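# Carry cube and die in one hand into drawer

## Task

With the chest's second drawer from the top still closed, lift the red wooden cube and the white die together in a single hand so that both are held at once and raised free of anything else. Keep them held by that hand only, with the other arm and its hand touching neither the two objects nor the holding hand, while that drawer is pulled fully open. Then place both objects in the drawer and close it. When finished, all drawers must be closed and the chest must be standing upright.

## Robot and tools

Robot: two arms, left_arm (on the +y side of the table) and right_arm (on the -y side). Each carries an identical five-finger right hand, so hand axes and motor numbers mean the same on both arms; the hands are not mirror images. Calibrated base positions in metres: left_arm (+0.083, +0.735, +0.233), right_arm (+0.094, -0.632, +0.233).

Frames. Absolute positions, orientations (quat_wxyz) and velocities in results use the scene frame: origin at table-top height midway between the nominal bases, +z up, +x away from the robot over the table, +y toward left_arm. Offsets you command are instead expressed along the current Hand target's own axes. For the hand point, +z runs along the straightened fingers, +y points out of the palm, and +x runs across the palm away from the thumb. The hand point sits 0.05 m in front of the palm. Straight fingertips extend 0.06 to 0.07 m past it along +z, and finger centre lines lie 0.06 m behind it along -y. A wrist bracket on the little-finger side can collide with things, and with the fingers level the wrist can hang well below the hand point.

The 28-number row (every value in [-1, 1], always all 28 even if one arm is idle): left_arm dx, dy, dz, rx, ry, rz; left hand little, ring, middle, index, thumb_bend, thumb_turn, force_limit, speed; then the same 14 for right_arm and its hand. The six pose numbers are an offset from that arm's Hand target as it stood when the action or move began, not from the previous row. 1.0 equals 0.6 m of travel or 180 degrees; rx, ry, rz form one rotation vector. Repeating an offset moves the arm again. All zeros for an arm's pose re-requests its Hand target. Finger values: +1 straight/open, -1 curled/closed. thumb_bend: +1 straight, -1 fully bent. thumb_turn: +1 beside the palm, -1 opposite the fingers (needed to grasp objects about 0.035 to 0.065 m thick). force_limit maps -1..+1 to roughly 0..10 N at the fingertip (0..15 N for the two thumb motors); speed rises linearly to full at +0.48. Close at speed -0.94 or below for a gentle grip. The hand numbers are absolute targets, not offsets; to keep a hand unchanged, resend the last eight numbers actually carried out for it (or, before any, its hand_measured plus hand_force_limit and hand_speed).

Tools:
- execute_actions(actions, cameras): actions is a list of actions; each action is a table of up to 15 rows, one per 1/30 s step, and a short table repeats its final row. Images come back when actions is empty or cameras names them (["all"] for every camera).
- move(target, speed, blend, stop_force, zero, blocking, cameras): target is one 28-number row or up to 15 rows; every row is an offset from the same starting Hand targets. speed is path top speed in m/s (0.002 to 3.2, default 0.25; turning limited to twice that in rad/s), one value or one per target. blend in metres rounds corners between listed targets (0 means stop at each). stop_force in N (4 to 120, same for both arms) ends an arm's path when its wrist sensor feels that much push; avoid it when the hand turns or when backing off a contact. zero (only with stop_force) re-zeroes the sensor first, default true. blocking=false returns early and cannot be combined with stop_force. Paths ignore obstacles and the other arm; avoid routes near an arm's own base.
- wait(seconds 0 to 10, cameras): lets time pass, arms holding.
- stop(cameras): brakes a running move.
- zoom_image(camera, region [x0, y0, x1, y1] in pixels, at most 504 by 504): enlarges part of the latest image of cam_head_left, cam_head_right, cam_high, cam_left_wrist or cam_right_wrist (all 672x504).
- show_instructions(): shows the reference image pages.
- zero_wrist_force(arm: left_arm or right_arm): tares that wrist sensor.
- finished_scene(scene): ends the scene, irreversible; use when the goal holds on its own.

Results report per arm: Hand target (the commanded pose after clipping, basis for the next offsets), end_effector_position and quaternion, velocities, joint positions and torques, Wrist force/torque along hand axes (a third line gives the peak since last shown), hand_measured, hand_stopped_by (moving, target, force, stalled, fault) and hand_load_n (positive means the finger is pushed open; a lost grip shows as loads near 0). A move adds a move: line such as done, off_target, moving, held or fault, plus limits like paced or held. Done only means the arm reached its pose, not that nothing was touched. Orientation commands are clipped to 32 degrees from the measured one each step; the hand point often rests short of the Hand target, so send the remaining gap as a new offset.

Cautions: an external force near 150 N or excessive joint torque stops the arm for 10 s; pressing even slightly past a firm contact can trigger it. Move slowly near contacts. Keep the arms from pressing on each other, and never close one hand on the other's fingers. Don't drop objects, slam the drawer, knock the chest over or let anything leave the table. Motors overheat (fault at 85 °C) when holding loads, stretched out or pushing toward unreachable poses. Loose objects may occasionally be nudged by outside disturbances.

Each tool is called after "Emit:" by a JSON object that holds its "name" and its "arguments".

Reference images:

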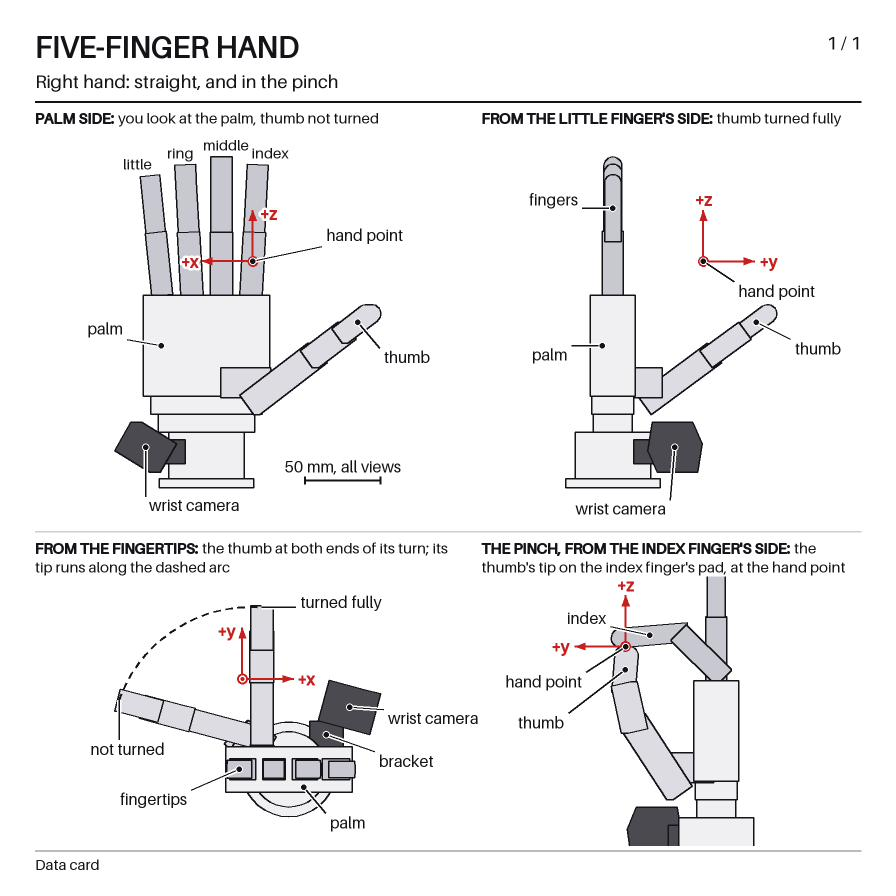

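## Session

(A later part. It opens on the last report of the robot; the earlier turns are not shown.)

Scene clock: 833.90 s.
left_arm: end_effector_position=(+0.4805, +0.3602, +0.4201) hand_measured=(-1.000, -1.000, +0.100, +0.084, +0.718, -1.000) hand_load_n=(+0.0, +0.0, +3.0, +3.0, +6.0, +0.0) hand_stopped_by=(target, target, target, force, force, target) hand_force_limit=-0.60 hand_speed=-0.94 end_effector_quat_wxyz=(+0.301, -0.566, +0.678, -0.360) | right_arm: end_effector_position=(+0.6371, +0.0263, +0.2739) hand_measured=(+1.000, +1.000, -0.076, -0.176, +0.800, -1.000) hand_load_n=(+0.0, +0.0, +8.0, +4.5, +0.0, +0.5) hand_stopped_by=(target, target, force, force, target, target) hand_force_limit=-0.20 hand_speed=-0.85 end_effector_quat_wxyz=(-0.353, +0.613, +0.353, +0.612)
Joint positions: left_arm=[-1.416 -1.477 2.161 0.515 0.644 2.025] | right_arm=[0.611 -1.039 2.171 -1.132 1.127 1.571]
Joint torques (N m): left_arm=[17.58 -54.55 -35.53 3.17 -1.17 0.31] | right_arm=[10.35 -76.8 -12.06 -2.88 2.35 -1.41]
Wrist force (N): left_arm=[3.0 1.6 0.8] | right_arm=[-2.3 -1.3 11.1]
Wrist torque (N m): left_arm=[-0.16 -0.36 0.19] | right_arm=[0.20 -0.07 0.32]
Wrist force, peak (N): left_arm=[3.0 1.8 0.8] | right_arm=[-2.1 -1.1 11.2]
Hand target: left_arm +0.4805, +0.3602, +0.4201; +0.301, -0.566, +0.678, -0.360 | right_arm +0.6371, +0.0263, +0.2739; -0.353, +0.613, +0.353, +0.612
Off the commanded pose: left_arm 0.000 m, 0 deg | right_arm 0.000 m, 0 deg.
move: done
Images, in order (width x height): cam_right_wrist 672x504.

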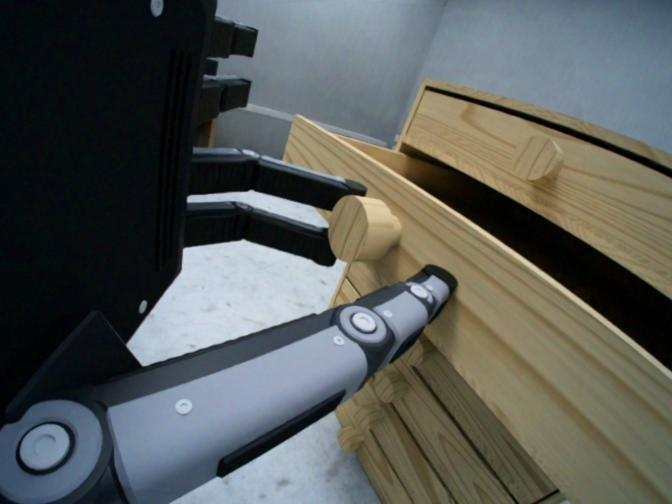

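Emit:
{"name": "move", "arguments": {"target": [0,0,0,0,0,0,-1,-1,0.1,-0.1,0.2,-1,-0.6,-0.94,0,0,0,0,0,0,1,1,-0.4,-0.4,0.0,-1,0.1,-0.88], "cameras": ["cam_right_wrist"]}}

Emit:
{"name": "move", "arguments": {"target": [0,0,0,0,0,0,-1,-1,0.1,-0.1,0.2,-1,-0.6,-0.94,0,-0.1155,-0.0667,0,0,0,1,1,-0.4,-0.4,0.0,-1,0.1,-0.88], "speed": 0.04, "stop_force": 12, "cameras": ["cam_right_wrist","cam_head_left","cam_high"]}}

Scene clock: 843.53 s.
left_arm: end_effector_position=(+0.4805, +0.3602, +0.4201) hand_measured=(-1.000, -1.000, +0.100, +0.084, +0.718, -1.000) hand_load_n=(+0.0, +0.0, +3.0, +2.5, +5.5, +0.0) hand_stopped_by=(target, target, target, force, force, target) hand_force_limit=-0.60 hand_speed=-0.94 end_effector_quat_wxyz=(+0.301, -0.566, +0.678, -0.360) | right_arm: end_effector_position=(+0.6371, +0.0262, +0.2739) hand_measured=(+1.000, +1.000, -0.076, -0.176, +0.468, -1.000) hand_load_n=(+0.0, +0.0, +8.5, +5.0, +7.5, +1.0) hand_stopped_by=(target, target, force, force, force, target) hand_force_limit=0.10 hand_speed=-0.88 end_effector_quat_wxyz=(-0.353, +0.613, +0.353, +0.612)
Joint positions: left_arm=[-1.416 -1.477 2.161 0.515 0.644 2.025] | right_arm=[0.611 -1.039 2.171 -1.132 1.127 1.571]
Joint torques (N m): left_arm=[17.21 -54.77 -36.32 3.18 -1.56 -0.4] | right_arm=[-18.91 -55.28 -15.19 2.18 2.02 -0.94]
Wrist force (N): left_arm=[2.5 1.6 0.6] | right_arm=[-1.9 3.0 8.4]
Wrist torque (N m): left_arm=[-0.14 -0.28 0.16] | right_arm=[0.27 -0.05 0.41]
Wrist force, peak (N): left_arm=[3.2 1.7 0.5] | right_arm=[-2.3 -1.1 11.4]
Hand target: left_arm +0.4805, +0.3602, +0.4201; +0.301, -0.566, +0.678, -0.360 | right_arm +0.6371, +0.0263, +0.2739; -0.353, +0.613, +0.353, +0.612
Off the commanded pose: left_arm 0.000 m, 0 deg | right_arm 0.000 m, 0 deg.
move: done
Images, in order (width x height): cam_right_wrist 672x504.

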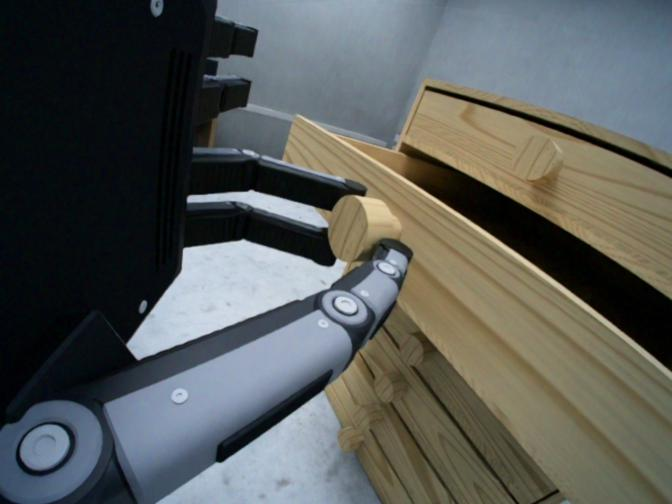

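Scene clock: 846.77 s.
left_arm: end_effector_position=(+0.4805, +0.3602, +0.4201) hand_measured=(-1.000, -1.000, +0.100, +0.084, +0.718, -1.000) hand_load_n=(+0.0, +0.0, +3.0, +3.0, +6.0, +0.0) hand_stopped_by=(target, target, target, force, force, target) hand_force_limit=-0.60 hand_speed=-0.94 end_effector_quat_wxyz=(+0.301, -0.566, +0.678, -0.360) | right_arm: end_effector_position=(+0.5571, +0.0263, +0.2739) hand_measured=(+1.000, +1.000, -0.078, -0.176, +0.466, -1.000) hand_load_n=(+0.0, +0.0, +0.0, +0.0, +0.0, +0.0) hand_stopped_by=(target, target, force, force, force, target) hand_force_limit=0.10 hand_speed=-0.88 end_effector_quat_wxyz=(-0.353, +0.613, +0.353, +0.612)
Joint positions: left_arm=[-1.416 -1.477 2.161 0.515 0.644 2.025] | right_arm=[0.702 -1.078 2.262 -1.183 1.218 1.571]
Joint torques (N m): left_arm=[17.7 -54.26 -35.89 3.5 -1.88 -0.6] | right_arm=[-19.73 -35.31 -27.34 1.31 -2.51 2.83]
Wrist force (N): left_arm=[2.5 1.5 1.1] | right_arm=[0.0 0.6 -0.9]
Wrist torque (N m): left_arm=[-0.19 -0.30 0.16] | right_arm=[0.02 0.08 0.36]
Wrist force, peak (N): left_arm=[2.8 1.9 1.2] | right_arm=[-0.7 5.8 14.5]
Hand target: left_arm +0.4805, +0.3602, +0.4201; +0.301, -0.566, +0.678, -0.360 | right_arm +0.5571, +0.0263, +0.2739; -0.353, +0.613, +0.353, +0.612
Off the commanded pose: left_arm 0.000 m, 0 deg | right_arm 0.000 m, 0 deg.
move: done
Images, in order (width x height): cam_head_left 672x504, cam_high 672x504, cam_right_wrist 672x504.

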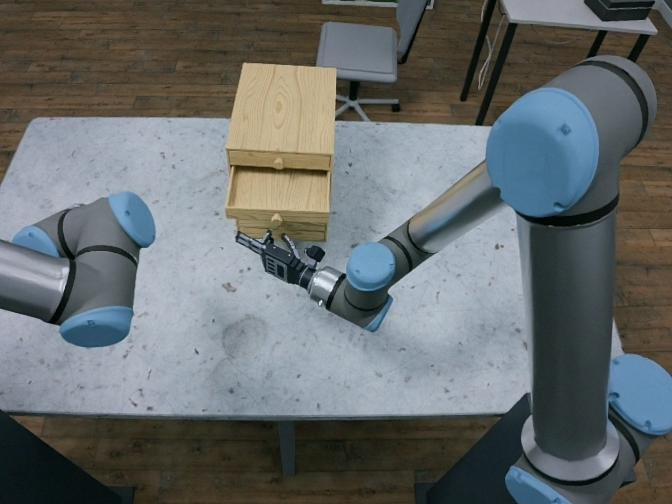

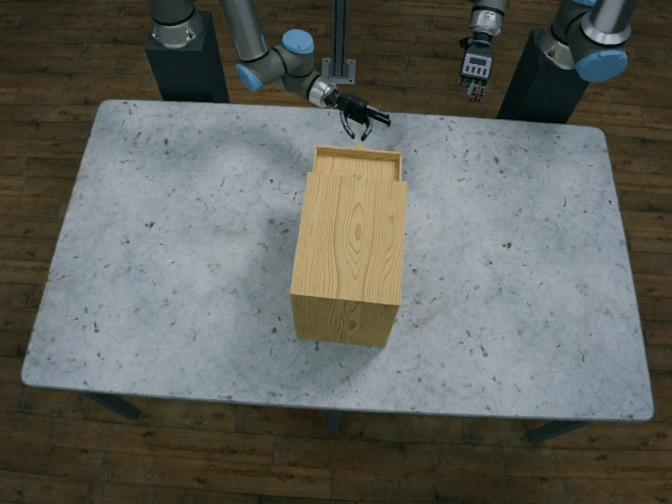

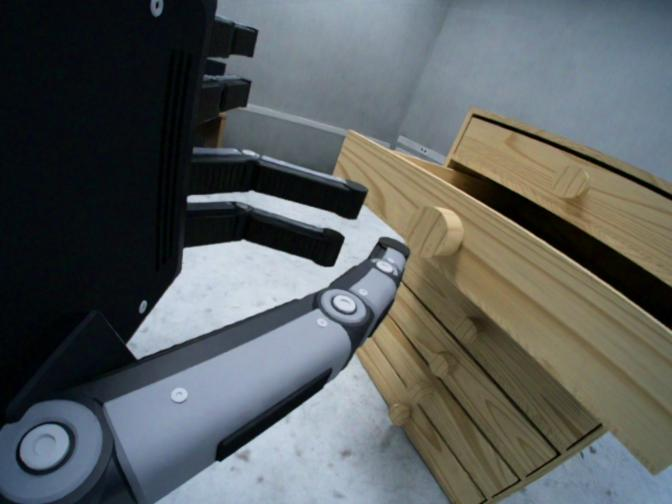

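Emit:
{"name": "move", "arguments": {"target": [[0,0,0,0,0,0,-1,-1,0.1,-0.1,0.2,-1,-0.6,-0.94,0,0,0,-0.0306,0,0,1,1,0.35,0.35,0.8,-1,-0.2,-0.3],[0,0,0,0,0,0,-1,-1,0.1,-0.1,0.2,-1,-0.6,-0.94,0,0.0558,0.0587,-0.0306,0,0,1,1,0.35,0.35,0.8,-1,-0.2,-0.3],[0,0,0,0,0,0,-1,-1,0.1,-0.1,0.2,-1,-0.6,-0.94,0,0.0558,0.0587,-0.0306,0,0,1,1,-0.4,-0.4,0.8,-1,-0.3,-0.88]], "speed": 0.06, "cameras": ["cam_right_wrist"]}}

Emit:
{"name": "zoom_image", "arguments": {"camera": "cam_right_wrist", "region": [180, 100, 480, 330]}}

Scene clock: 890.70 s.
left_arm: end_effector_position=(+0.4805, +0.3602, +0.4201) hand_measured=(-1.000, -1.000, +0.100, +0.084, +0.718, -1.000) hand_load_n=(+0.0, +0.0, +3.0, +2.5, +6.0, +0.0) hand_stopped_by=(target, target, target, force, force, target) hand_force_limit=-0.60 hand_speed=-0.94 end_effector_quat_wxyz=(+0.301, -0.566, +0.678, -0.360) | right_arm: end_effector_position=(+0.6037, +0.0400, +0.2739) hand_measured=(+1.000, +1.000, -0.228, -0.400, +0.800, -1.000) hand_load_n=(-0.5, +0.0, +3.0, +0.0, +0.0, +0.5) hand_stopped_by=(target, target, force, target, target, target) hand_force_limit=-0.30 hand_speed=-0.88 end_effector_quat_wxyz=(-0.323, +0.629, +0.323, +0.629)
Joint positions: left_arm=[-1.416 -1.477 2.161 0.515 0.644 2.025] | right_arm=[0.715 -1.042 2.177 -1.135 1.327 1.571]
Joint torques (N m): left_arm=[19.45 -53.69 -36.04 3.38 -1.53 -0.62] | right_arm=[15.95 -77.53 -12.11 -3.7 2.24 -1.27]
Wrist force (N): left_arm=[2.8 1.4 0.4] | right_arm=[-0.1 0.6 1.9]
Wrist torque (N m): left_arm=[-0.16 -0.32 0.17] | right_arm=[0.10 0.02 0.37]
Wrist force, peak (N): left_arm=[2.9 2.3 0.9] | right_arm=[0.0 0.9 2.3]
Hand target: left_arm +0.4805, +0.3602, +0.4201; +0.301, -0.566, +0.678, -0.360 | right_arm +0.6037, +0.0400, +0.2739; -0.323, +0.629, +0.323, +0.629
Off the commanded pose: left_arm 0.000 m, 0 deg | right_arm 0.000 m, 0 deg.
move: done
Images, in order (width x height): cam_right_wrist 672x504.

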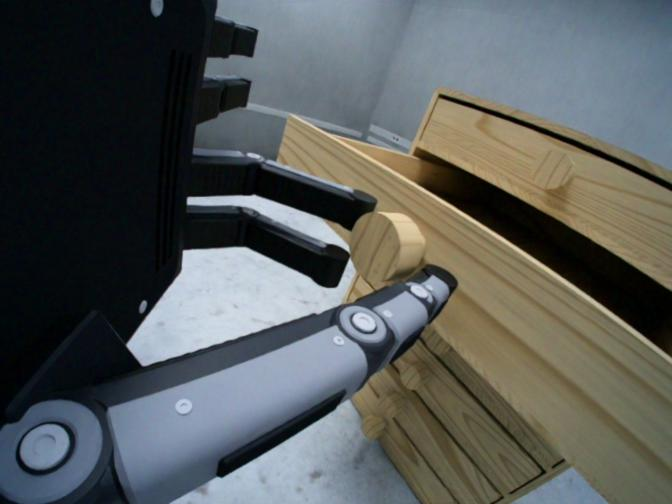

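Scaled by 1.680 from the camera's 672x504 image, which has a finer 960x720 frame.

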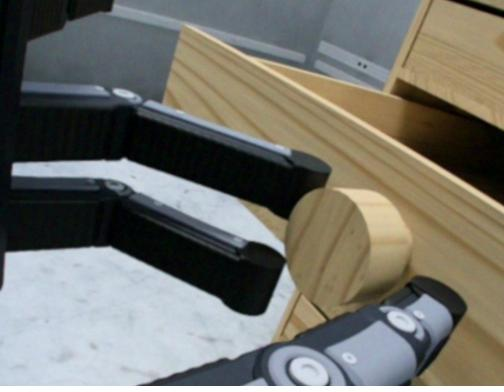

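Emit:
{"name": "move", "arguments": {"target": [[0,0,0,0,0,0,-1,-1,0.1,-0.1,0.2,-1,-0.6,-0.94,0,0,0,0,0,0,1,1,0.35,0.35,0.8,-1,-0.2,-0.3],[0,0,0,0,0,0,-1,-1,0.1,-0.1,0.2,-1,-0.6,-0.94,-0.01,0.019,-0.0008,0,0,0,1,1,0.35,0.35,0.8,-1,-0.2,-0.3],[0,0,0,0,0,0,-1,-1,0.1,-0.1,0.2,-1,-0.6,-0.94,-0.01,0.019,-0.0008,0,0,0,1,1,-0.4,-0.4,0.8,-1,-0.3,-0.88]], "speed": 0.06, "cameras": ["cam_right_wrist"]}}

Emit:
{"name": "zoom_image", "arguments": {"camera": "cam_right_wrist", "region": [180, 100, 480, 330]}}

Scene clock: 917.47 s.
left_arm: end_effector_position=(+0.4805, +0.3602, +0.4201) hand_measured=(-1.000, -1.000, +0.100, +0.084, +0.718, -1.000) hand_load_n=(+0.0, +0.0, +2.5, +2.5, +6.0, +0.0) hand_stopped_by=(target, target, target, force, force, target) hand_force_limit=-0.60 hand_speed=-0.94 end_effector_quat_wxyz=(+0.301, -0.566, +0.678, -0.360) | right_arm: end_effector_position=(+0.6127, +0.0330, +0.2679) hand_measured=(+1.000, +1.000, -0.138, -0.400, +0.800, -1.000) hand_load_n=(+0.0, +0.0, +5.0, +0.0, +0.0, +0.5) hand_stopped_by=(target, target, force, target, target, target) hand_force_limit=-0.30 hand_speed=-0.88 end_effector_quat_wxyz=(-0.323, +0.629, +0.323, +0.629)
Joint positions: left_arm=[-1.416 -1.477 2.161 0.515 0.644 2.025] | right_arm=[0.694 -1.032 2.179 -1.147 1.307 1.571]
Joint torques (N m): left_arm=[15.44 -55.37 -36.53 3.11 -1.6 -0.47] | right_arm=[17.29 -76.93 -15.9 1.27 -0.16 -1.02]
Wrist force (N): left_arm=[2.9 1.5 0.8] | right_arm=[-0.4 0.4 3.9]
Wrist torque (N m): left_arm=[-0.16 -0.35 0.19] | right_arm=[0.14 -0.08 0.39]
Wrist force, peak (N): left_arm=[3.2 1.8 1.0] | right_arm=[-0.3 0.4 4.6]
Hand target: left_arm +0.4805, +0.3602, +0.4201; +0.301, -0.566, +0.678, -0.360 | right_arm +0.6127, +0.0330, +0.2679; -0.323, +0.629, +0.323, +0.629
Off the commanded pose: left_arm 0.000 m, 0 deg | right_arm 0.000 m, 0 deg.
move: done
Images, in order (width x height): cam_right_wrist 672x504.

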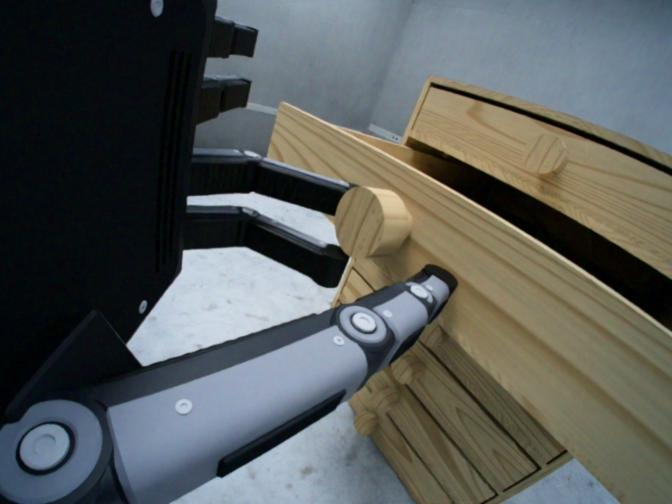

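Scaled by 1.680 from the camera's 672x504 image, which has a finer 960x720 frame.

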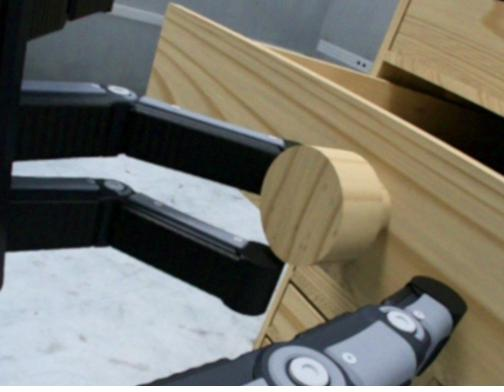

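Emit:
{"name": "move", "arguments": {"target": [[0,0,0,0,0,0,-1,-1,0.1,-0.1,0.2,-1,-0.6,-0.94,0,0,0,0,0,0,1,1,0.3,0.3,0.8,-1,-0.2,-0.3],[0,0,0,0,0,0,-1,-1,0.1,-0.1,0.2,-1,-0.6,-0.94,0.005,0.007,0.0055,0,0,0,1,1,0.3,0.3,0.8,-1,-0.2,-0.3],[0,0,0,0,0,0,-1,-1,0.1,-0.1,0.2,-1,-0.6,-0.94,0.005,0.007,0.0055,0,0,0,1,1,-0.5,-0.5,0.8,-1,-0.3,-0.88],[0,0,0,0,0,0,-1,-1,0.1,-0.1,0.2,-1,-0.6,-0.94,0.005,0.007,0.0055,0,0,0,1,1,-0.5,-0.5,0,-1,0.1,-0.88]], "speed": 0.06, "cameras": ["cam_right_wrist"]}}

Emit:
{"name": "zoom_image", "arguments": {"camera": "cam_right_wrist", "region": [180, 100, 480, 330]}}

Scene clock: 931.33 s.
left_arm: end_effector_position=(+0.4805, +0.3602, +0.4201) hand_measured=(-1.000, -1.000, +0.100, +0.084, +0.718, -1.000) hand_load_n=(+0.5, +0.0, +3.0, +2.5, +5.5, +0.0) hand_stopped_by=(target, target, target, force, force, target) hand_force_limit=-0.60 hand_speed=-0.94 end_effector_quat_wxyz=(+0.301, -0.566, +0.678, -0.360) | right_arm: end_effector_position=(+0.6180, +0.0333, +0.2709) hand_measured=(+1.000, +1.000, -0.144, -0.356, +0.566, -1.000) hand_load_n=(+0.0, +0.0, +4.5, +2.5, +8.0, +0.5) hand_stopped_by=(target, target, force, force, force, target) hand_force_limit=0.10 hand_speed=-0.88 end_effector_quat_wxyz=(-0.323, +0.629, +0.323, +0.629)
Joint positions: left_arm=[-1.416 -1.477 2.161 0.515 0.644 2.025] | right_arm=[0.689 -1.034 2.173 -1.138 1.301 1.571]
Joint torques (N m): left_arm=[17.01 -53.68 -36.7 3.77 -1.63 -0.34] | right_arm=[15.22 -42.65 -11.7 -0.73 1.43 -0.16]
Wrist force (N): left_arm=[2.7 1.4 0.7] | right_arm=[-0.8 0.6 1.4]
Wrist torque (N m): left_arm=[-0.19 -0.32 0.17] | right_arm=[0.16 0.00 0.41]
Wrist force, peak (N): left_arm=[3.0 1.8 1.0] | right_arm=[-2.9 -1.1 6.4]
Hand target: left_arm +0.4805, +0.3602, +0.4201; +0.301, -0.566, +0.678, -0.360 | right_arm +0.6180, +0.0333, +0.2709; -0.323, +0.629, +0.323, +0.629
Off the commanded pose: left_arm 0.000 m, 0 deg | right_arm 0.000 m, 0 deg.
move: done
Images, in order (width x height): cam_right_wrist 672x504.

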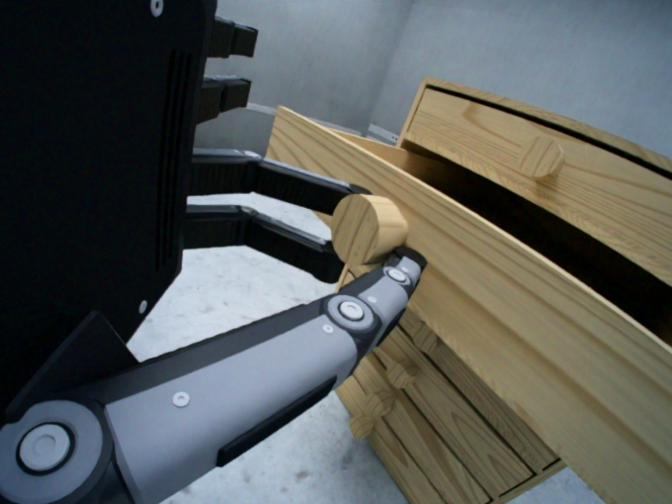

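Scaled by 1.680 from the camera's 672x504 image, which has a finer 960x720 frame.

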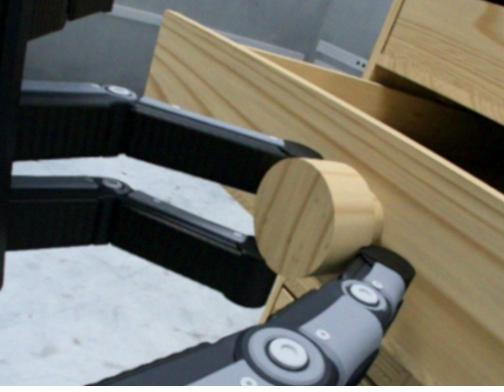

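Emit:
{"name": "move", "arguments": {"target": [0,0,0,0,0,0,-1,-1,0.1,-0.1,0.2,-1,-0.6,-0.94,0,-0.113,-0.0708,0,0,0,1,1,-0.5,-0.5,0,-1,0.1,-0.88], "speed": 0.03, "stop_force": 11, "cameras": ["cam_right_wrist","cam_head_left","cam_high"]}}

Scene clock: 944.30 s.
left_arm: end_effector_position=(+0.4805, +0.3602, +0.4201) hand_measured=(-1.000, -1.000, +0.100, +0.084, +0.718, -1.000) hand_load_n=(+0.0, +0.5, +3.0, +3.0, +6.0, +0.0) hand_stopped_by=(target, target, target, force, force, target) hand_force_limit=-0.60 hand_speed=-0.94 end_effector_quat_wxyz=(+0.301, -0.566, +0.678, -0.360) | right_arm: end_effector_position=(+0.5382, +0.0381, +0.2710) hand_measured=(+1.000, +1.000, -0.144, -0.356, +0.566, -1.000) hand_load_n=(+0.0, -0.5, +4.0, +1.5, +8.0, +0.5) hand_stopped_by=(target, target, force, force, force, target) hand_force_limit=0.10 hand_speed=-0.88 end_effector_quat_wxyz=(-0.323, +0.629, +0.323, +0.629)
Joint positions: left_arm=[-1.416 -1.477 2.161 0.515 0.644 2.025] | right_arm=[0.796 -1.065 2.244 -1.179 1.408 1.571]
Joint torques (N m): left_arm=[15.95 -52.82 -35.75 3.43 -1.77 -0.31] | right_arm=[-19.15 -38.24 -28.5 0.97 -2.09 3.03]
Wrist force (N): left_arm=[2.6 1.7 1.0] | right_arm=[-0.6 0.7 -1.5]
Wrist torque (N m): left_arm=[-0.14 -0.31 0.17] | right_arm=[0.19 0.08 0.42]
Wrist force, peak (N): left_arm=[2.9 1.9 1.5] | right_arm=[0.8 2.4 1.8]
Hand target: left_arm +0.4805, +0.3602, +0.4201; +0.301, -0.566, +0.678, -0.360 | right_arm +0.5382, +0.0381, +0.2709; -0.323, +0.629, +0.323, +0.629
Off the commanded pose: left_arm 0.000 m, 0 deg | right_arm 0.000 m, 0 deg.
move: done
Images, in order (width x height): cam_head_left 672x504, cam_high 672x504, cam_right_wrist 672x504.

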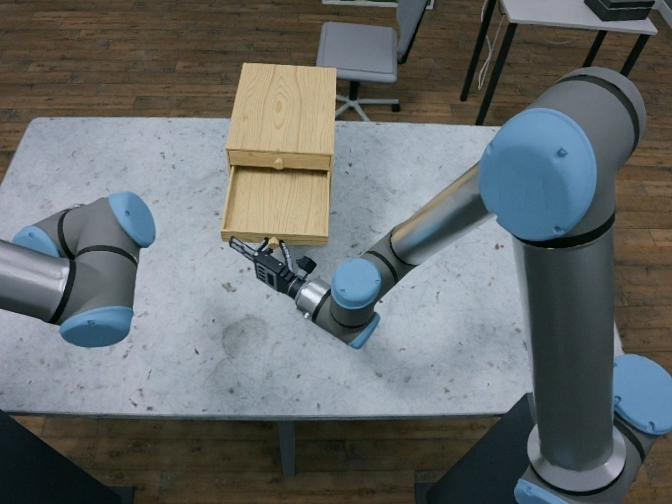

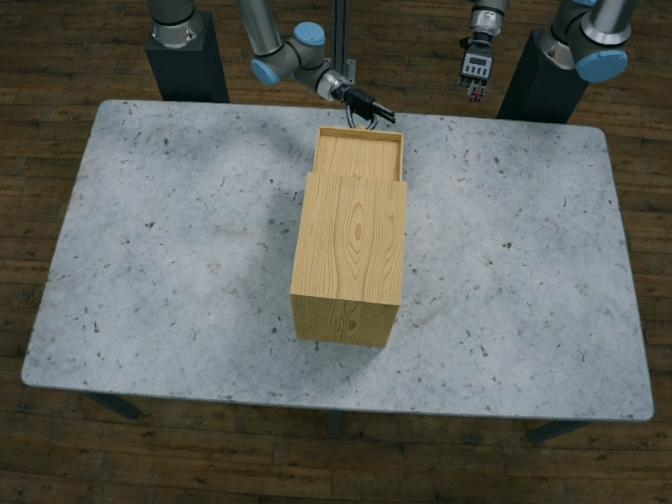

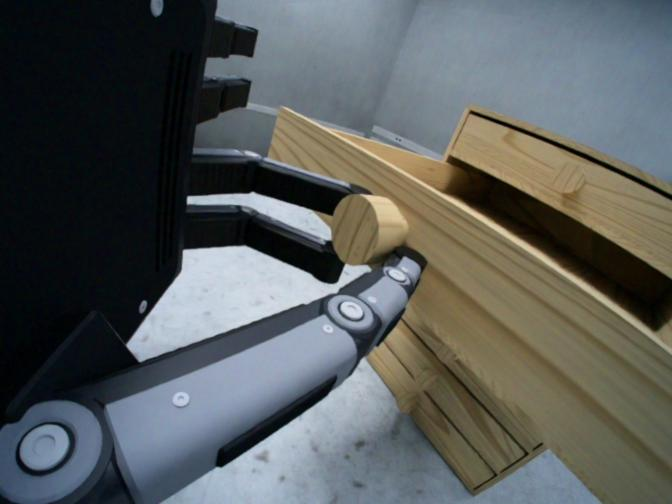

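Emit:
{"name": "move", "arguments": {"target": [0,0,0,0,0,0,-1,-1,0.1,-0.1,0.2,-1,-0.6,-0.94,0,-0.0706,-0.0443,0,0,0,1,1,-0.5,-0.5,0,-1,0.1,-0.88], "speed": 0.03, "stop_force": 7, "cameras": ["cam_right_wrist","cam_high"]}}

Scene clock: 957.47 s.
left_arm: end_effector_position=(+0.4805, +0.3602, +0.4201) hand_measured=(-1.000, -1.000, +0.100, +0.084, +0.718, -1.000) hand_load_n=(+0.0, +0.0, +3.0, +2.5, +6.0, +0.0) hand_stopped_by=(target, target, target, force, force, target) hand_force_limit=-0.60 hand_speed=-0.94 end_effector_quat_wxyz=(+0.301, -0.566, +0.678, -0.360) | right_arm: end_effector_position=(+0.4883, +0.0412, +0.2710) hand_measured=(+1.000, +1.000, -0.144, -0.356, +0.566, -1.000) hand_load_n=(+0.0, +0.0, +4.5, +1.5, +8.0, +0.0) hand_stopped_by=(target, target, force, force, force, target) hand_force_limit=0.10 hand_speed=-0.88 end_effector_quat_wxyz=(-0.323, +0.629, +0.323, +0.629)
Joint positions: left_arm=[-1.416 -1.477 2.161 0.515 0.644 2.025] | right_arm=[0.872 -1.079 2.278 -1.199 1.485 1.571]
Joint torques (N m): left_arm=[17.6 -53.26 -35.56 3.57 -1.61 -0.44] | right_arm=[-19.51 -38.17 -27 1.08 -2.24 2.65]
Wrist force (N): left_arm=[3.0 1.2 0.7] | right_arm=[-0.5 0.6 -1.7]
Wrist torque (N m): left_arm=[-0.20 -0.35 0.17] | right_arm=[0.17 0.08 0.43]
Wrist force, peak (N): left_arm=[3.1 1.7 0.9] | right_arm=[-0.8 1.8 -1.6]
Hand target: left_arm +0.4805, +0.3602, +0.4201; +0.301, -0.566, +0.678, -0.360 | right_arm +0.4882, +0.0412, +0.2710; -0.323, +0.629, +0.323, +0.629
Off the commanded pose: left_arm 0.000 m, 0 deg | right_arm 0.000 m, 0 deg.
move: done
Images, in order (width x height): cam_high 672x504, cam_right_wrist 672x504.

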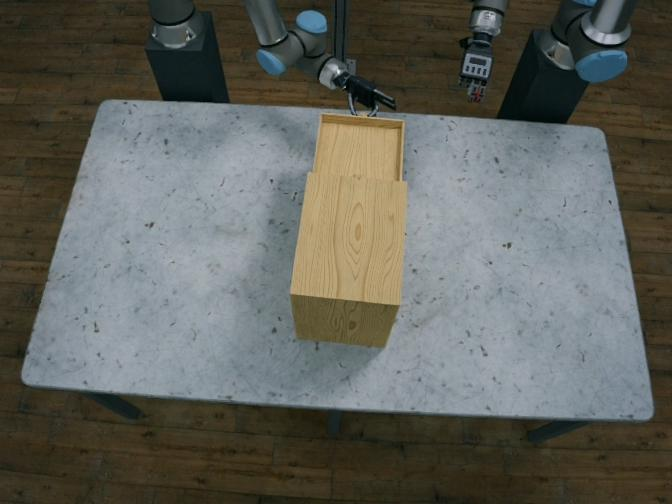

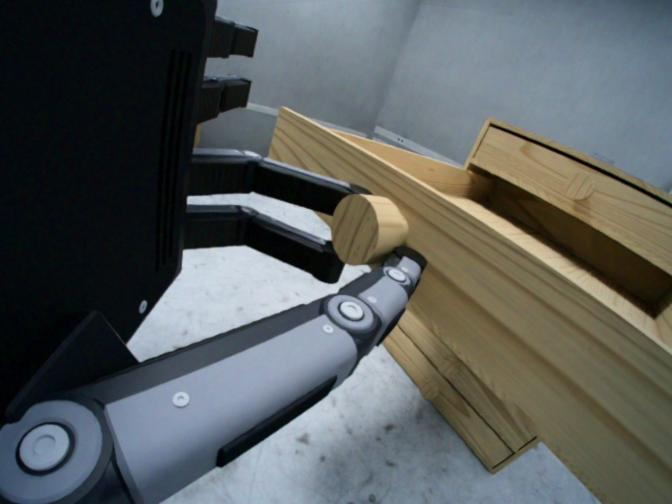

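Emit:
{"name": "move", "arguments": {"target": [[0,0,0,0,0,0,-1,-1,0.1,-0.1,0.2,-1,-0.6,-0.94,0,0,0,0,0,0,1,1,0.5,0.5,0.9,-1,0.1,-0.3],[0,0,0,0,0,0,-1,-1,0.1,-0.1,0.2,-1,-0.6,-0.94,0,-0.0814,-0.0581,0,0,0,1,1,0.5,0.5,0.9,-1,0.1,-0.3],[0.4495,-0.1858,0.2755,0,0.1382,0.0932,-1,-1,0.1,-0.1,0.2,-1,-0.6,-0.94,0.0833,0.1835,-0.5677,0,0,0,1,1,0.5,0.5,0.9,-1,0.1,-0.3]], "speed": [0.08,0.08,0.18], "cameras": ["all"]}}

Scene clock: 990.43 s.
left_arm: end_effector_position=(+0.6149, +0.0871, +0.4197) hand_measured=(-1.000, -1.000, +0.100, +0.084, +0.718, -1.000) hand_load_n=(+0.0, +0.0, +2.5, +2.5, +5.5, +0.0) hand_stopped_by=(target, target, target, force, force, target) hand_force_limit=-0.60 hand_speed=-0.94 end_effector_quat_wxyz=(+0.208, -0.390, +0.792, -0.421) | right_arm: end_effector_position=(+0.3864, -0.2418, +0.3119) hand_measured=(+1.000, +1.000, +0.500, +0.500, +0.900, -1.000) hand_load_n=(+0.0, +0.0, +0.0, +0.0, +0.0, +0.0) hand_stopped_by=(target, target, target, target, target, target) hand_force_limit=0.10 hand_speed=-0.30 end_effector_quat_wxyz=(-0.321, +0.630, +0.321, +0.630)
Joint positions: left_arm=[-1.189 -1.206 1.708 0.185 1.082 2.775] | right_arm=[0.309 -1.498 2.892 -1.394 0.929 1.57]
Joint torques (N m): left_arm=[-17.51 -68.17 -43.42 3.47 0.29 0.34] | right_arm=[-18.77 6.1 -18.69 1.45 -2.41 -2.17]
Wrist force (N): left_arm=[2.5 1.4 1.0] | right_arm=[0.4 1.0 -0.9]
Wrist torque (N m): left_arm=[-0.20 -0.32 0.35] | right_arm=[0.09 -0.01 0.37]
Wrist force, peak (N): left_arm=[3.2 0.7 2.3] | right_arm=[-0.9 5.3 -8.1]
Hand target: left_arm +0.6148, +0.0869, +0.4198; +0.208, -0.390, +0.792, -0.421 (not the last commanded pose) | right_arm +0.3866, -0.2420, +0.3119; -0.321, +0.630, +0.321, +0.630 (not the last commanded pose)
Off the commanded pose: left_arm 0.031 m, 3 deg | right_arm 0.059 m, 0 deg.
move: held (right_arm; a check stopped the path), off_target (left_arm; braked when a check withheld steps of right_arm); path passed 2 of 3 targets; limits=held
pose unreachable (right arm): on one or more control steps of this call, first in action 0 (counted from 0), this arm could not follow its commanded pose, so it was not sent that pose on those steps. It may still have moved: this result reports where it is.
cause: moving toward the commanded pose would bring two parts of the arm too close to each other (joints 2 (shoulder lift) and 3 (elbow) lie between them).

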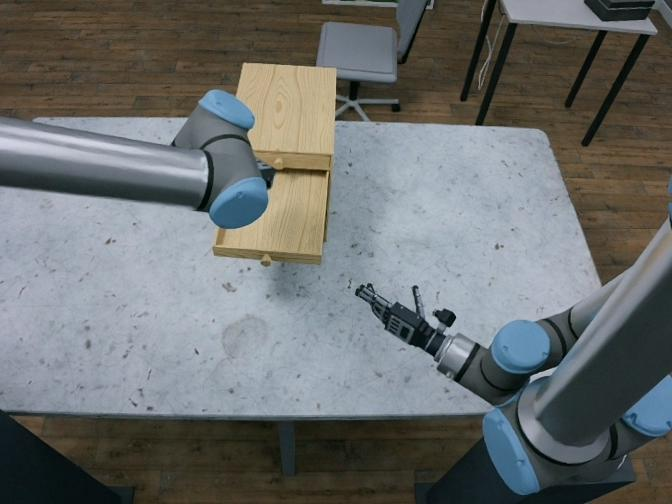

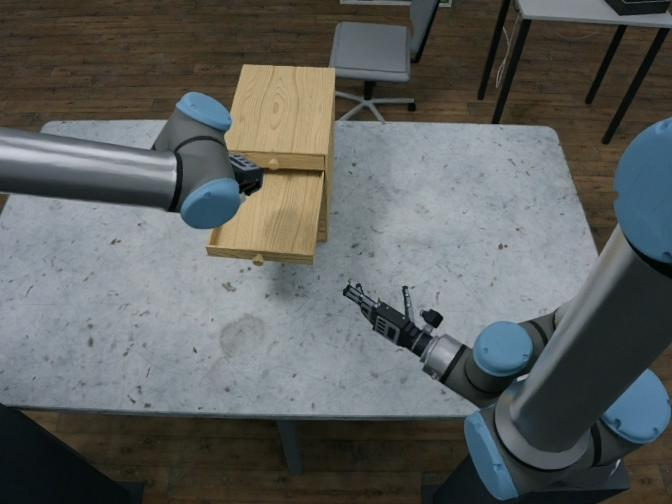

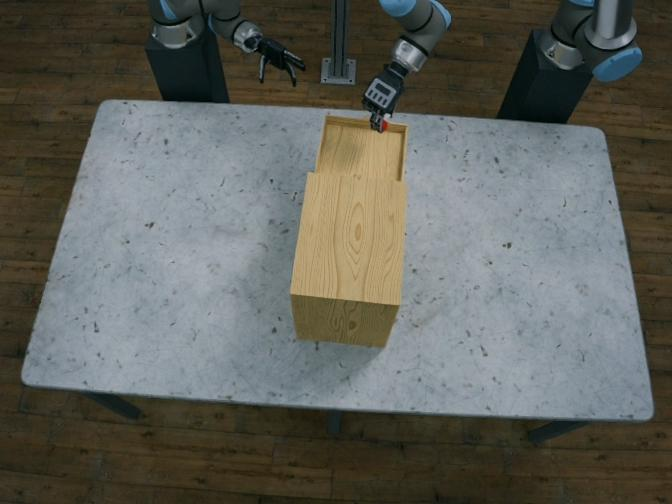

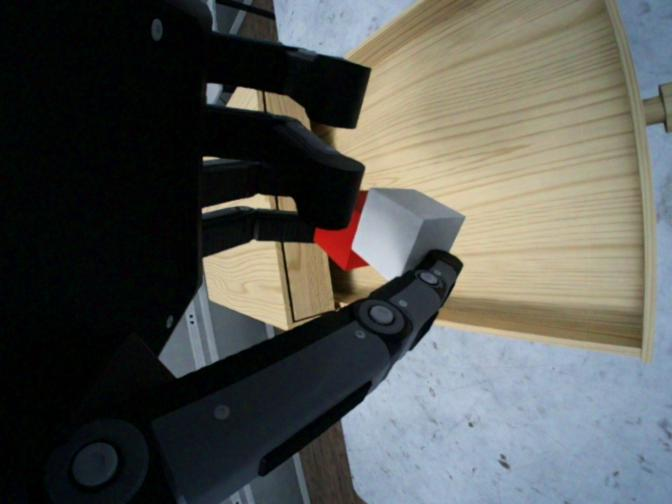

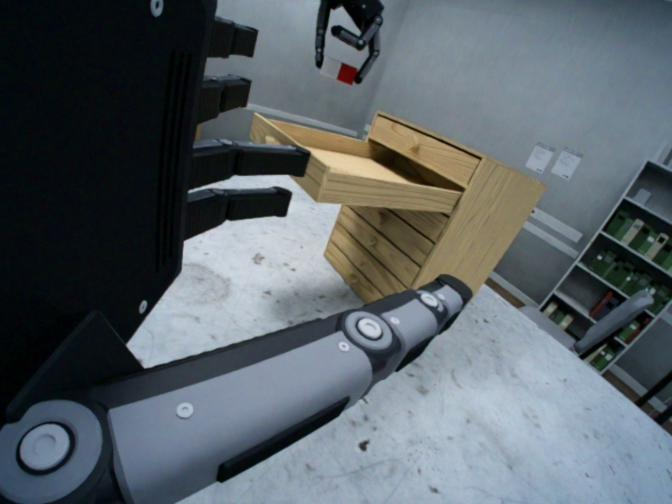

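Emit:
{"name": "move", "arguments": {"target": [0.0103,0.125,0.1572,0,0,0,-1,-1,0.1,-0.1,0.2,-1,-0.6,-0.94,0,0,0,0,0,0,1,1,0.5,0.5,0.9,-1,0.1,-0.3], "speed": 0.1, "cameras": ["cam_left_wrist","cam_right_wrist"]}}

Emit:
{"name": "zoom_image", "arguments": {"camera": "cam_right_wrist", "region": [220, 0, 520, 220]}}

Scene clock: 1015.13 s.
left_arm: end_effector_position=(+0.6399, +0.0600, +0.3049) hand_measured=(-1.000, -1.000, +0.100, +0.084, +0.718, -1.000) hand_load_n=(+0.5, +0.0, +3.0, +2.5, +6.0, +0.0) hand_stopped_by=(target, target, target, force, force, target) hand_force_limit=-0.60 hand_speed=-0.94 end_effector_quat_wxyz=(+0.208, -0.390, +0.792, -0.421) | right_arm: end_effector_position=(+0.3866, -0.2420, +0.3119) hand_measured=(+1.000, +1.000, +0.500, +0.500, +0.900, -1.000) hand_load_n=(+0.0, +0.0, +0.0, +0.0, -0.5, +0.0) hand_stopped_by=(target, target, target, target, target, target) hand_force_limit=0.10 hand_speed=-0.30 end_effector_quat_wxyz=(-0.321, +0.630, +0.321, +0.630)
Joint positions: left_arm=[-1.166 -1.052 1.709 0.023 1.1 2.791] | right_arm=[0.309 -1.498 2.892 -1.394 0.929 1.57]
Joint torques (N m): left_arm=[-6.69 -93.26 -32.96 3.58 -1.07 -0.65] | right_arm=[-20.32 3.22 -16.72 1.45 -2.26 1.56]
Wrist force (N): left_arm=[2.3 1.8 0.9] | right_arm=[0.3 0.7 -1.0]
Wrist torque (N m): left_arm=[-0.13 -0.28 0.17] | right_arm=[0.05 0.02 0.36]
Wrist force, peak (N): left_arm=[2.4 2.7 1.8] | right_arm=[0.4 1.2 -1.3]
Hand target: left_arm +0.6398, +0.0600, +0.3049; +0.208, -0.390, +0.792, -0.421 | right_arm +0.3866, -0.2420, +0.3119; -0.321, +0.630, +0.321, +0.630
Off the commanded pose: left_arm 0.000 m, 0 deg | right_arm 0.000 m, 0 deg.
move: done
Images, in order (width x height): cam_left_wrist 672x504, cam_right_wrist 672x504.

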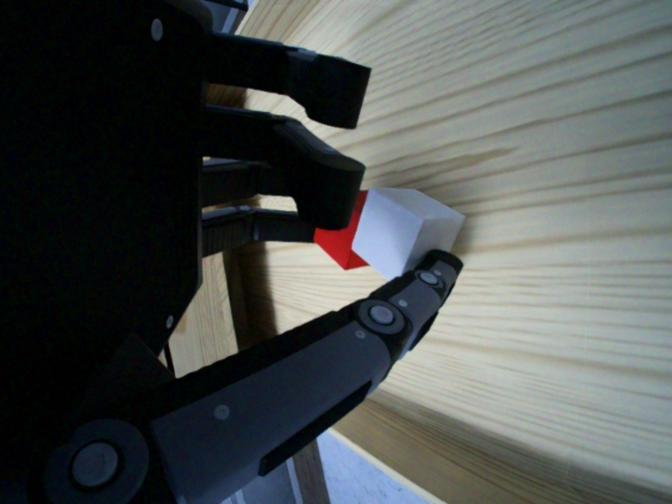

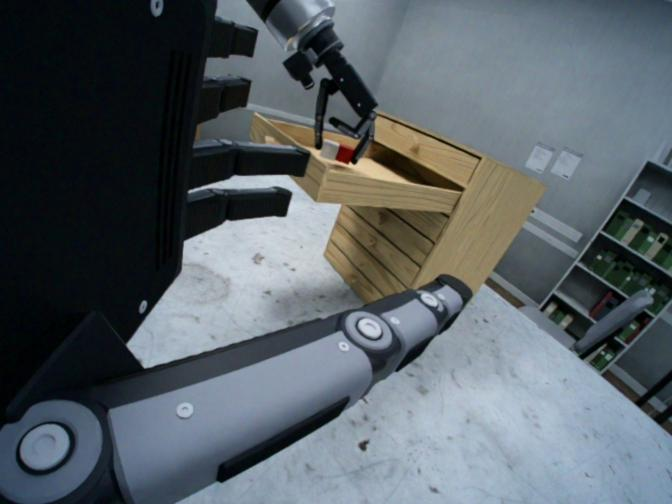

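Scaled by 1.680 from the camera's 672x504 image, which has a finer 960x720 frame.

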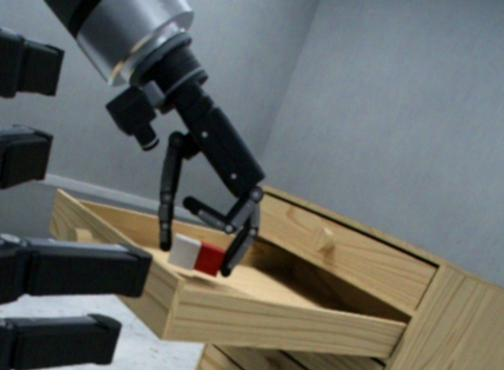

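Emit:
{"name": "move", "arguments": {"target": [0,0.0345,0.0233,0,0,0,-1,-1,0.1,-0.1,0.2,-1,-0.6,-0.94,0,0,0,0,0,0,1,1,0.5,0.5,0.9,-1,0.1,-0.3], "speed": 0.012, "stop_force": 4, "cameras": ["cam_left_wrist","cam_right_wrist"]}}

Emit:
{"name": "zoom_image", "arguments": {"camera": "cam_right_wrist", "region": [220, 0, 520, 220]}}

Scene clock: 1023.57 s.
left_arm: end_effector_position=(+0.6398, +0.0600, +0.2941) hand_measured=(-1.000, -1.000, +0.100, +0.084, +0.718, -1.000) hand_load_n=(+0.0, +0.5, +3.5, +2.0, +5.5, +0.0) hand_stopped_by=(target, target, target, force, force, target) hand_force_limit=-0.60 hand_speed=-0.94 end_effector_quat_wxyz=(+0.208, -0.390, +0.792, -0.421) | right_arm: end_effector_position=(+0.3866, -0.2420, +0.3119) hand_measured=(+1.000, +1.000, +0.500, +0.500, +0.900, -1.000) hand_load_n=(+0.0, +0.0, +0.0, +0.0, +0.0, +0.0) hand_stopped_by=(target, target, target, target, target, target) hand_force_limit=0.10 hand_speed=-0.30 end_effector_quat_wxyz=(-0.321, +0.630, +0.321, +0.630)
Joint positions: left_arm=[-1.167 -1.041 1.714 0.006 1.1 2.791] | right_arm=[0.309 -1.498 2.892 -1.394 0.929 1.57]
Joint torques (N m): left_arm=[-11.2 -94.05 -41.68 3.35 -1.61 -1.55] | right_arm=[-18.23 -10.91 -7.62 1.53 -2.26 1.67]
Wrist force (N): left_arm=[2.4 1.3 -0.2] | right_arm=[0.3 0.6 -1.1]
Wrist torque (N m): left_arm=[-0.18 -0.29 0.18] | right_arm=[0.05 0.01 0.36]
Wrist force, peak (N): left_arm=[2.7 -1.0 -3.0] | right_arm=[0.3 0.9 -1.4]
Hand target: left_arm +0.6398, +0.0600, +0.2941; +0.208, -0.390, +0.792, -0.421 (not the last commanded pose) | right_arm +0.3866, -0.2420, +0.3119; -0.321, +0.630, +0.321, +0.630
Off the commanded pose: left_arm 0.014 m, 0 deg | right_arm 0.000 m, 0 deg.
move: contact (left_arm)
Images, in order (width x height): cam_left_wrist 672x504, cam_right_wrist 672x504.

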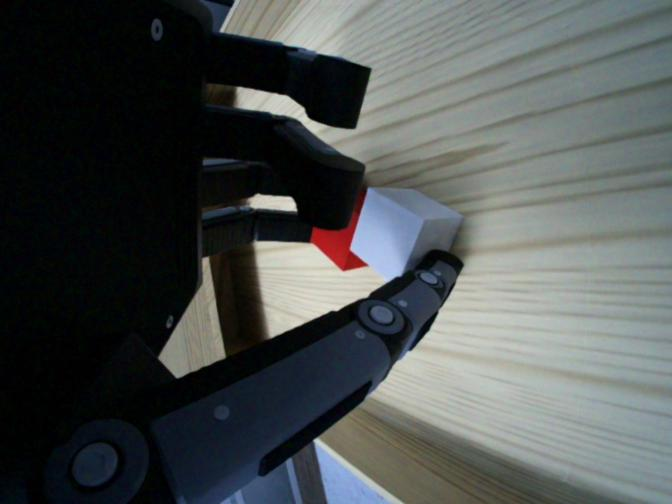

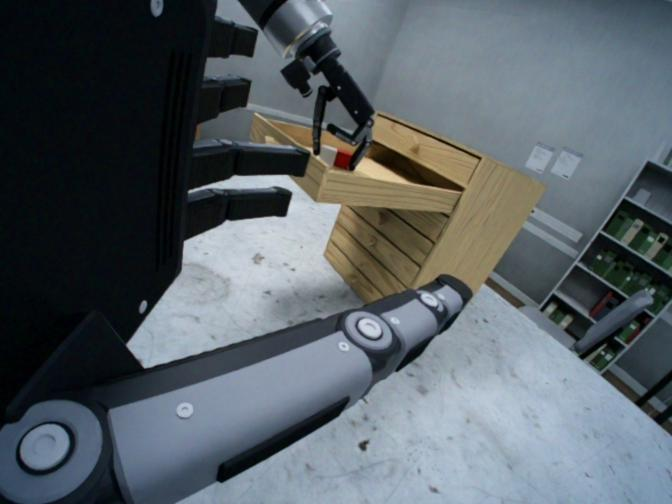

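Scaled by 1.680 from the camera's 672x504 image, which has a finer 960x720 frame.

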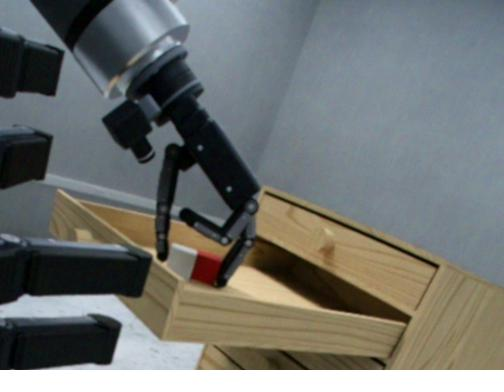

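Emit:
{"name": "move", "arguments": {"target": [[0,0,0,0,0,0,-1,-1,0.1,-0.1,1.0,-1,-0.6,-0.6,0,0,0,0,0,0,1,1,0.5,0.5,0.9,-1,0.1,-0.3],[0,0,0,0,0,0,-1,-1,0.5,0.5,1.0,-1,-0.6,-0.6,0,0,0,0,0,0,1,1,0.5,0.5,0.9,-1,0.1,-0.3],[0,-0.1796,-0.1211,0,0,0,-1,-1,0.5,0.5,1.0,-1,-0.6,-0.6,0,0,0,0,0,0,1,1,0.5,0.5,0.9,-1,0.1,-0.3]], "speed": [0.05,0.05,0.08], "cameras": ["cam_left_wrist","cam_right_wrist","cam_head_left"]}}

Scene clock: 1033.57 s.
left_arm: end_effector_position=(+0.6398, +0.0598, +0.4242) hand_measured=(-1.000, -1.000, +0.500, +0.500, +1.000, -1.000) hand_load_n=(+0.0, +0.0, +0.0, +0.0, +0.0, +0.0) hand_stopped_by=(target, target, target, target, target, target) hand_force_limit=-0.60 hand_speed=-0.60 end_effector_quat_wxyz=(+0.208, -0.390, +0.792, -0.421) | right_arm: end_effector_position=(+0.3866, -0.2420, +0.3119) hand_measured=(+1.000, +1.000, +0.500, +0.500, +0.900, -1.000) hand_load_n=(+0.0, +0.0, +0.0, +0.0, +0.0, +0.5) hand_stopped_by=(target, target, target, target, target, target) hand_force_limit=0.10 hand_speed=-0.30 end_effector_quat_wxyz=(-0.321, +0.630, +0.321, +0.630)
Joint positions: left_arm=[-1.167 -1.157 1.625 0.21 1.1 2.791] | right_arm=[0.309 -1.498 2.892 -1.394 0.929 1.57]
Joint torques (N m): left_arm=[-14.15 -59.71 -31.77 -1.56 -2.31 -0.18] | right_arm=[-18.73 -23.95 -4.22 1.39 -2.3 1.5]
Wrist force (N): left_arm=[2.2 1.3 0.6] | right_arm=[0.4 0.7 -1.0]
Wrist torque (N m): left_arm=[-0.16 -0.26 0.14] | right_arm=[0.05 0.00 0.36]
Wrist force, peak (N): left_arm=[2.2 2.4 1.3] | right_arm=[0.5 1.0 -1.2]
Hand target: left_arm +0.6398, +0.0599, +0.4240; +0.208, -0.390, +0.792, -0.421 | right_arm +0.3866, -0.2420, +0.3119; -0.321, +0.630, +0.321, +0.630
Off the commanded pose: left_arm 0.000 m, 0 deg | right_arm 0.000 m, 0 deg.
move: done
Images, in order (width x height): cam_head_left 672x504, cam_left_wrist 672x504, cam_right_wrist 672x504.

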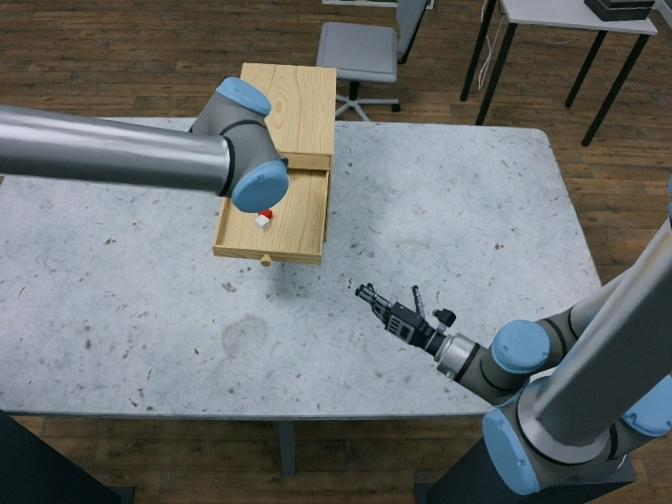

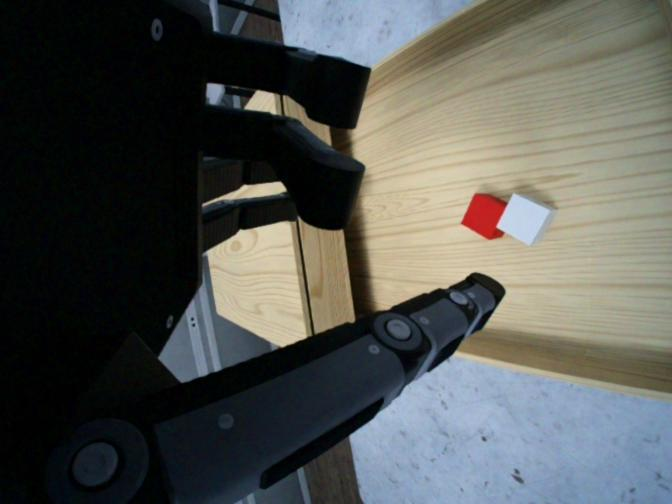

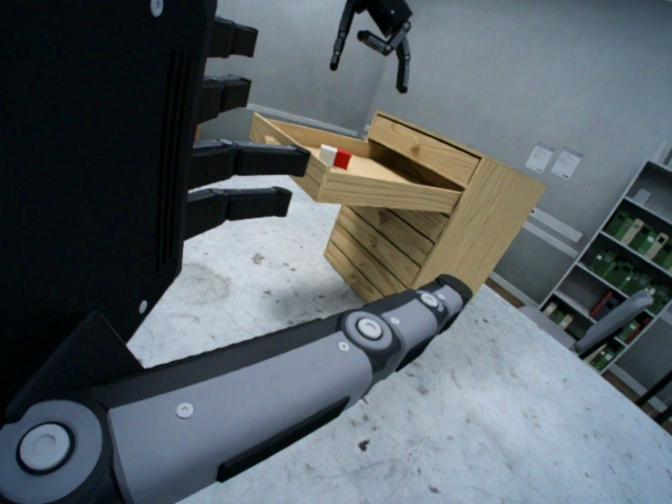

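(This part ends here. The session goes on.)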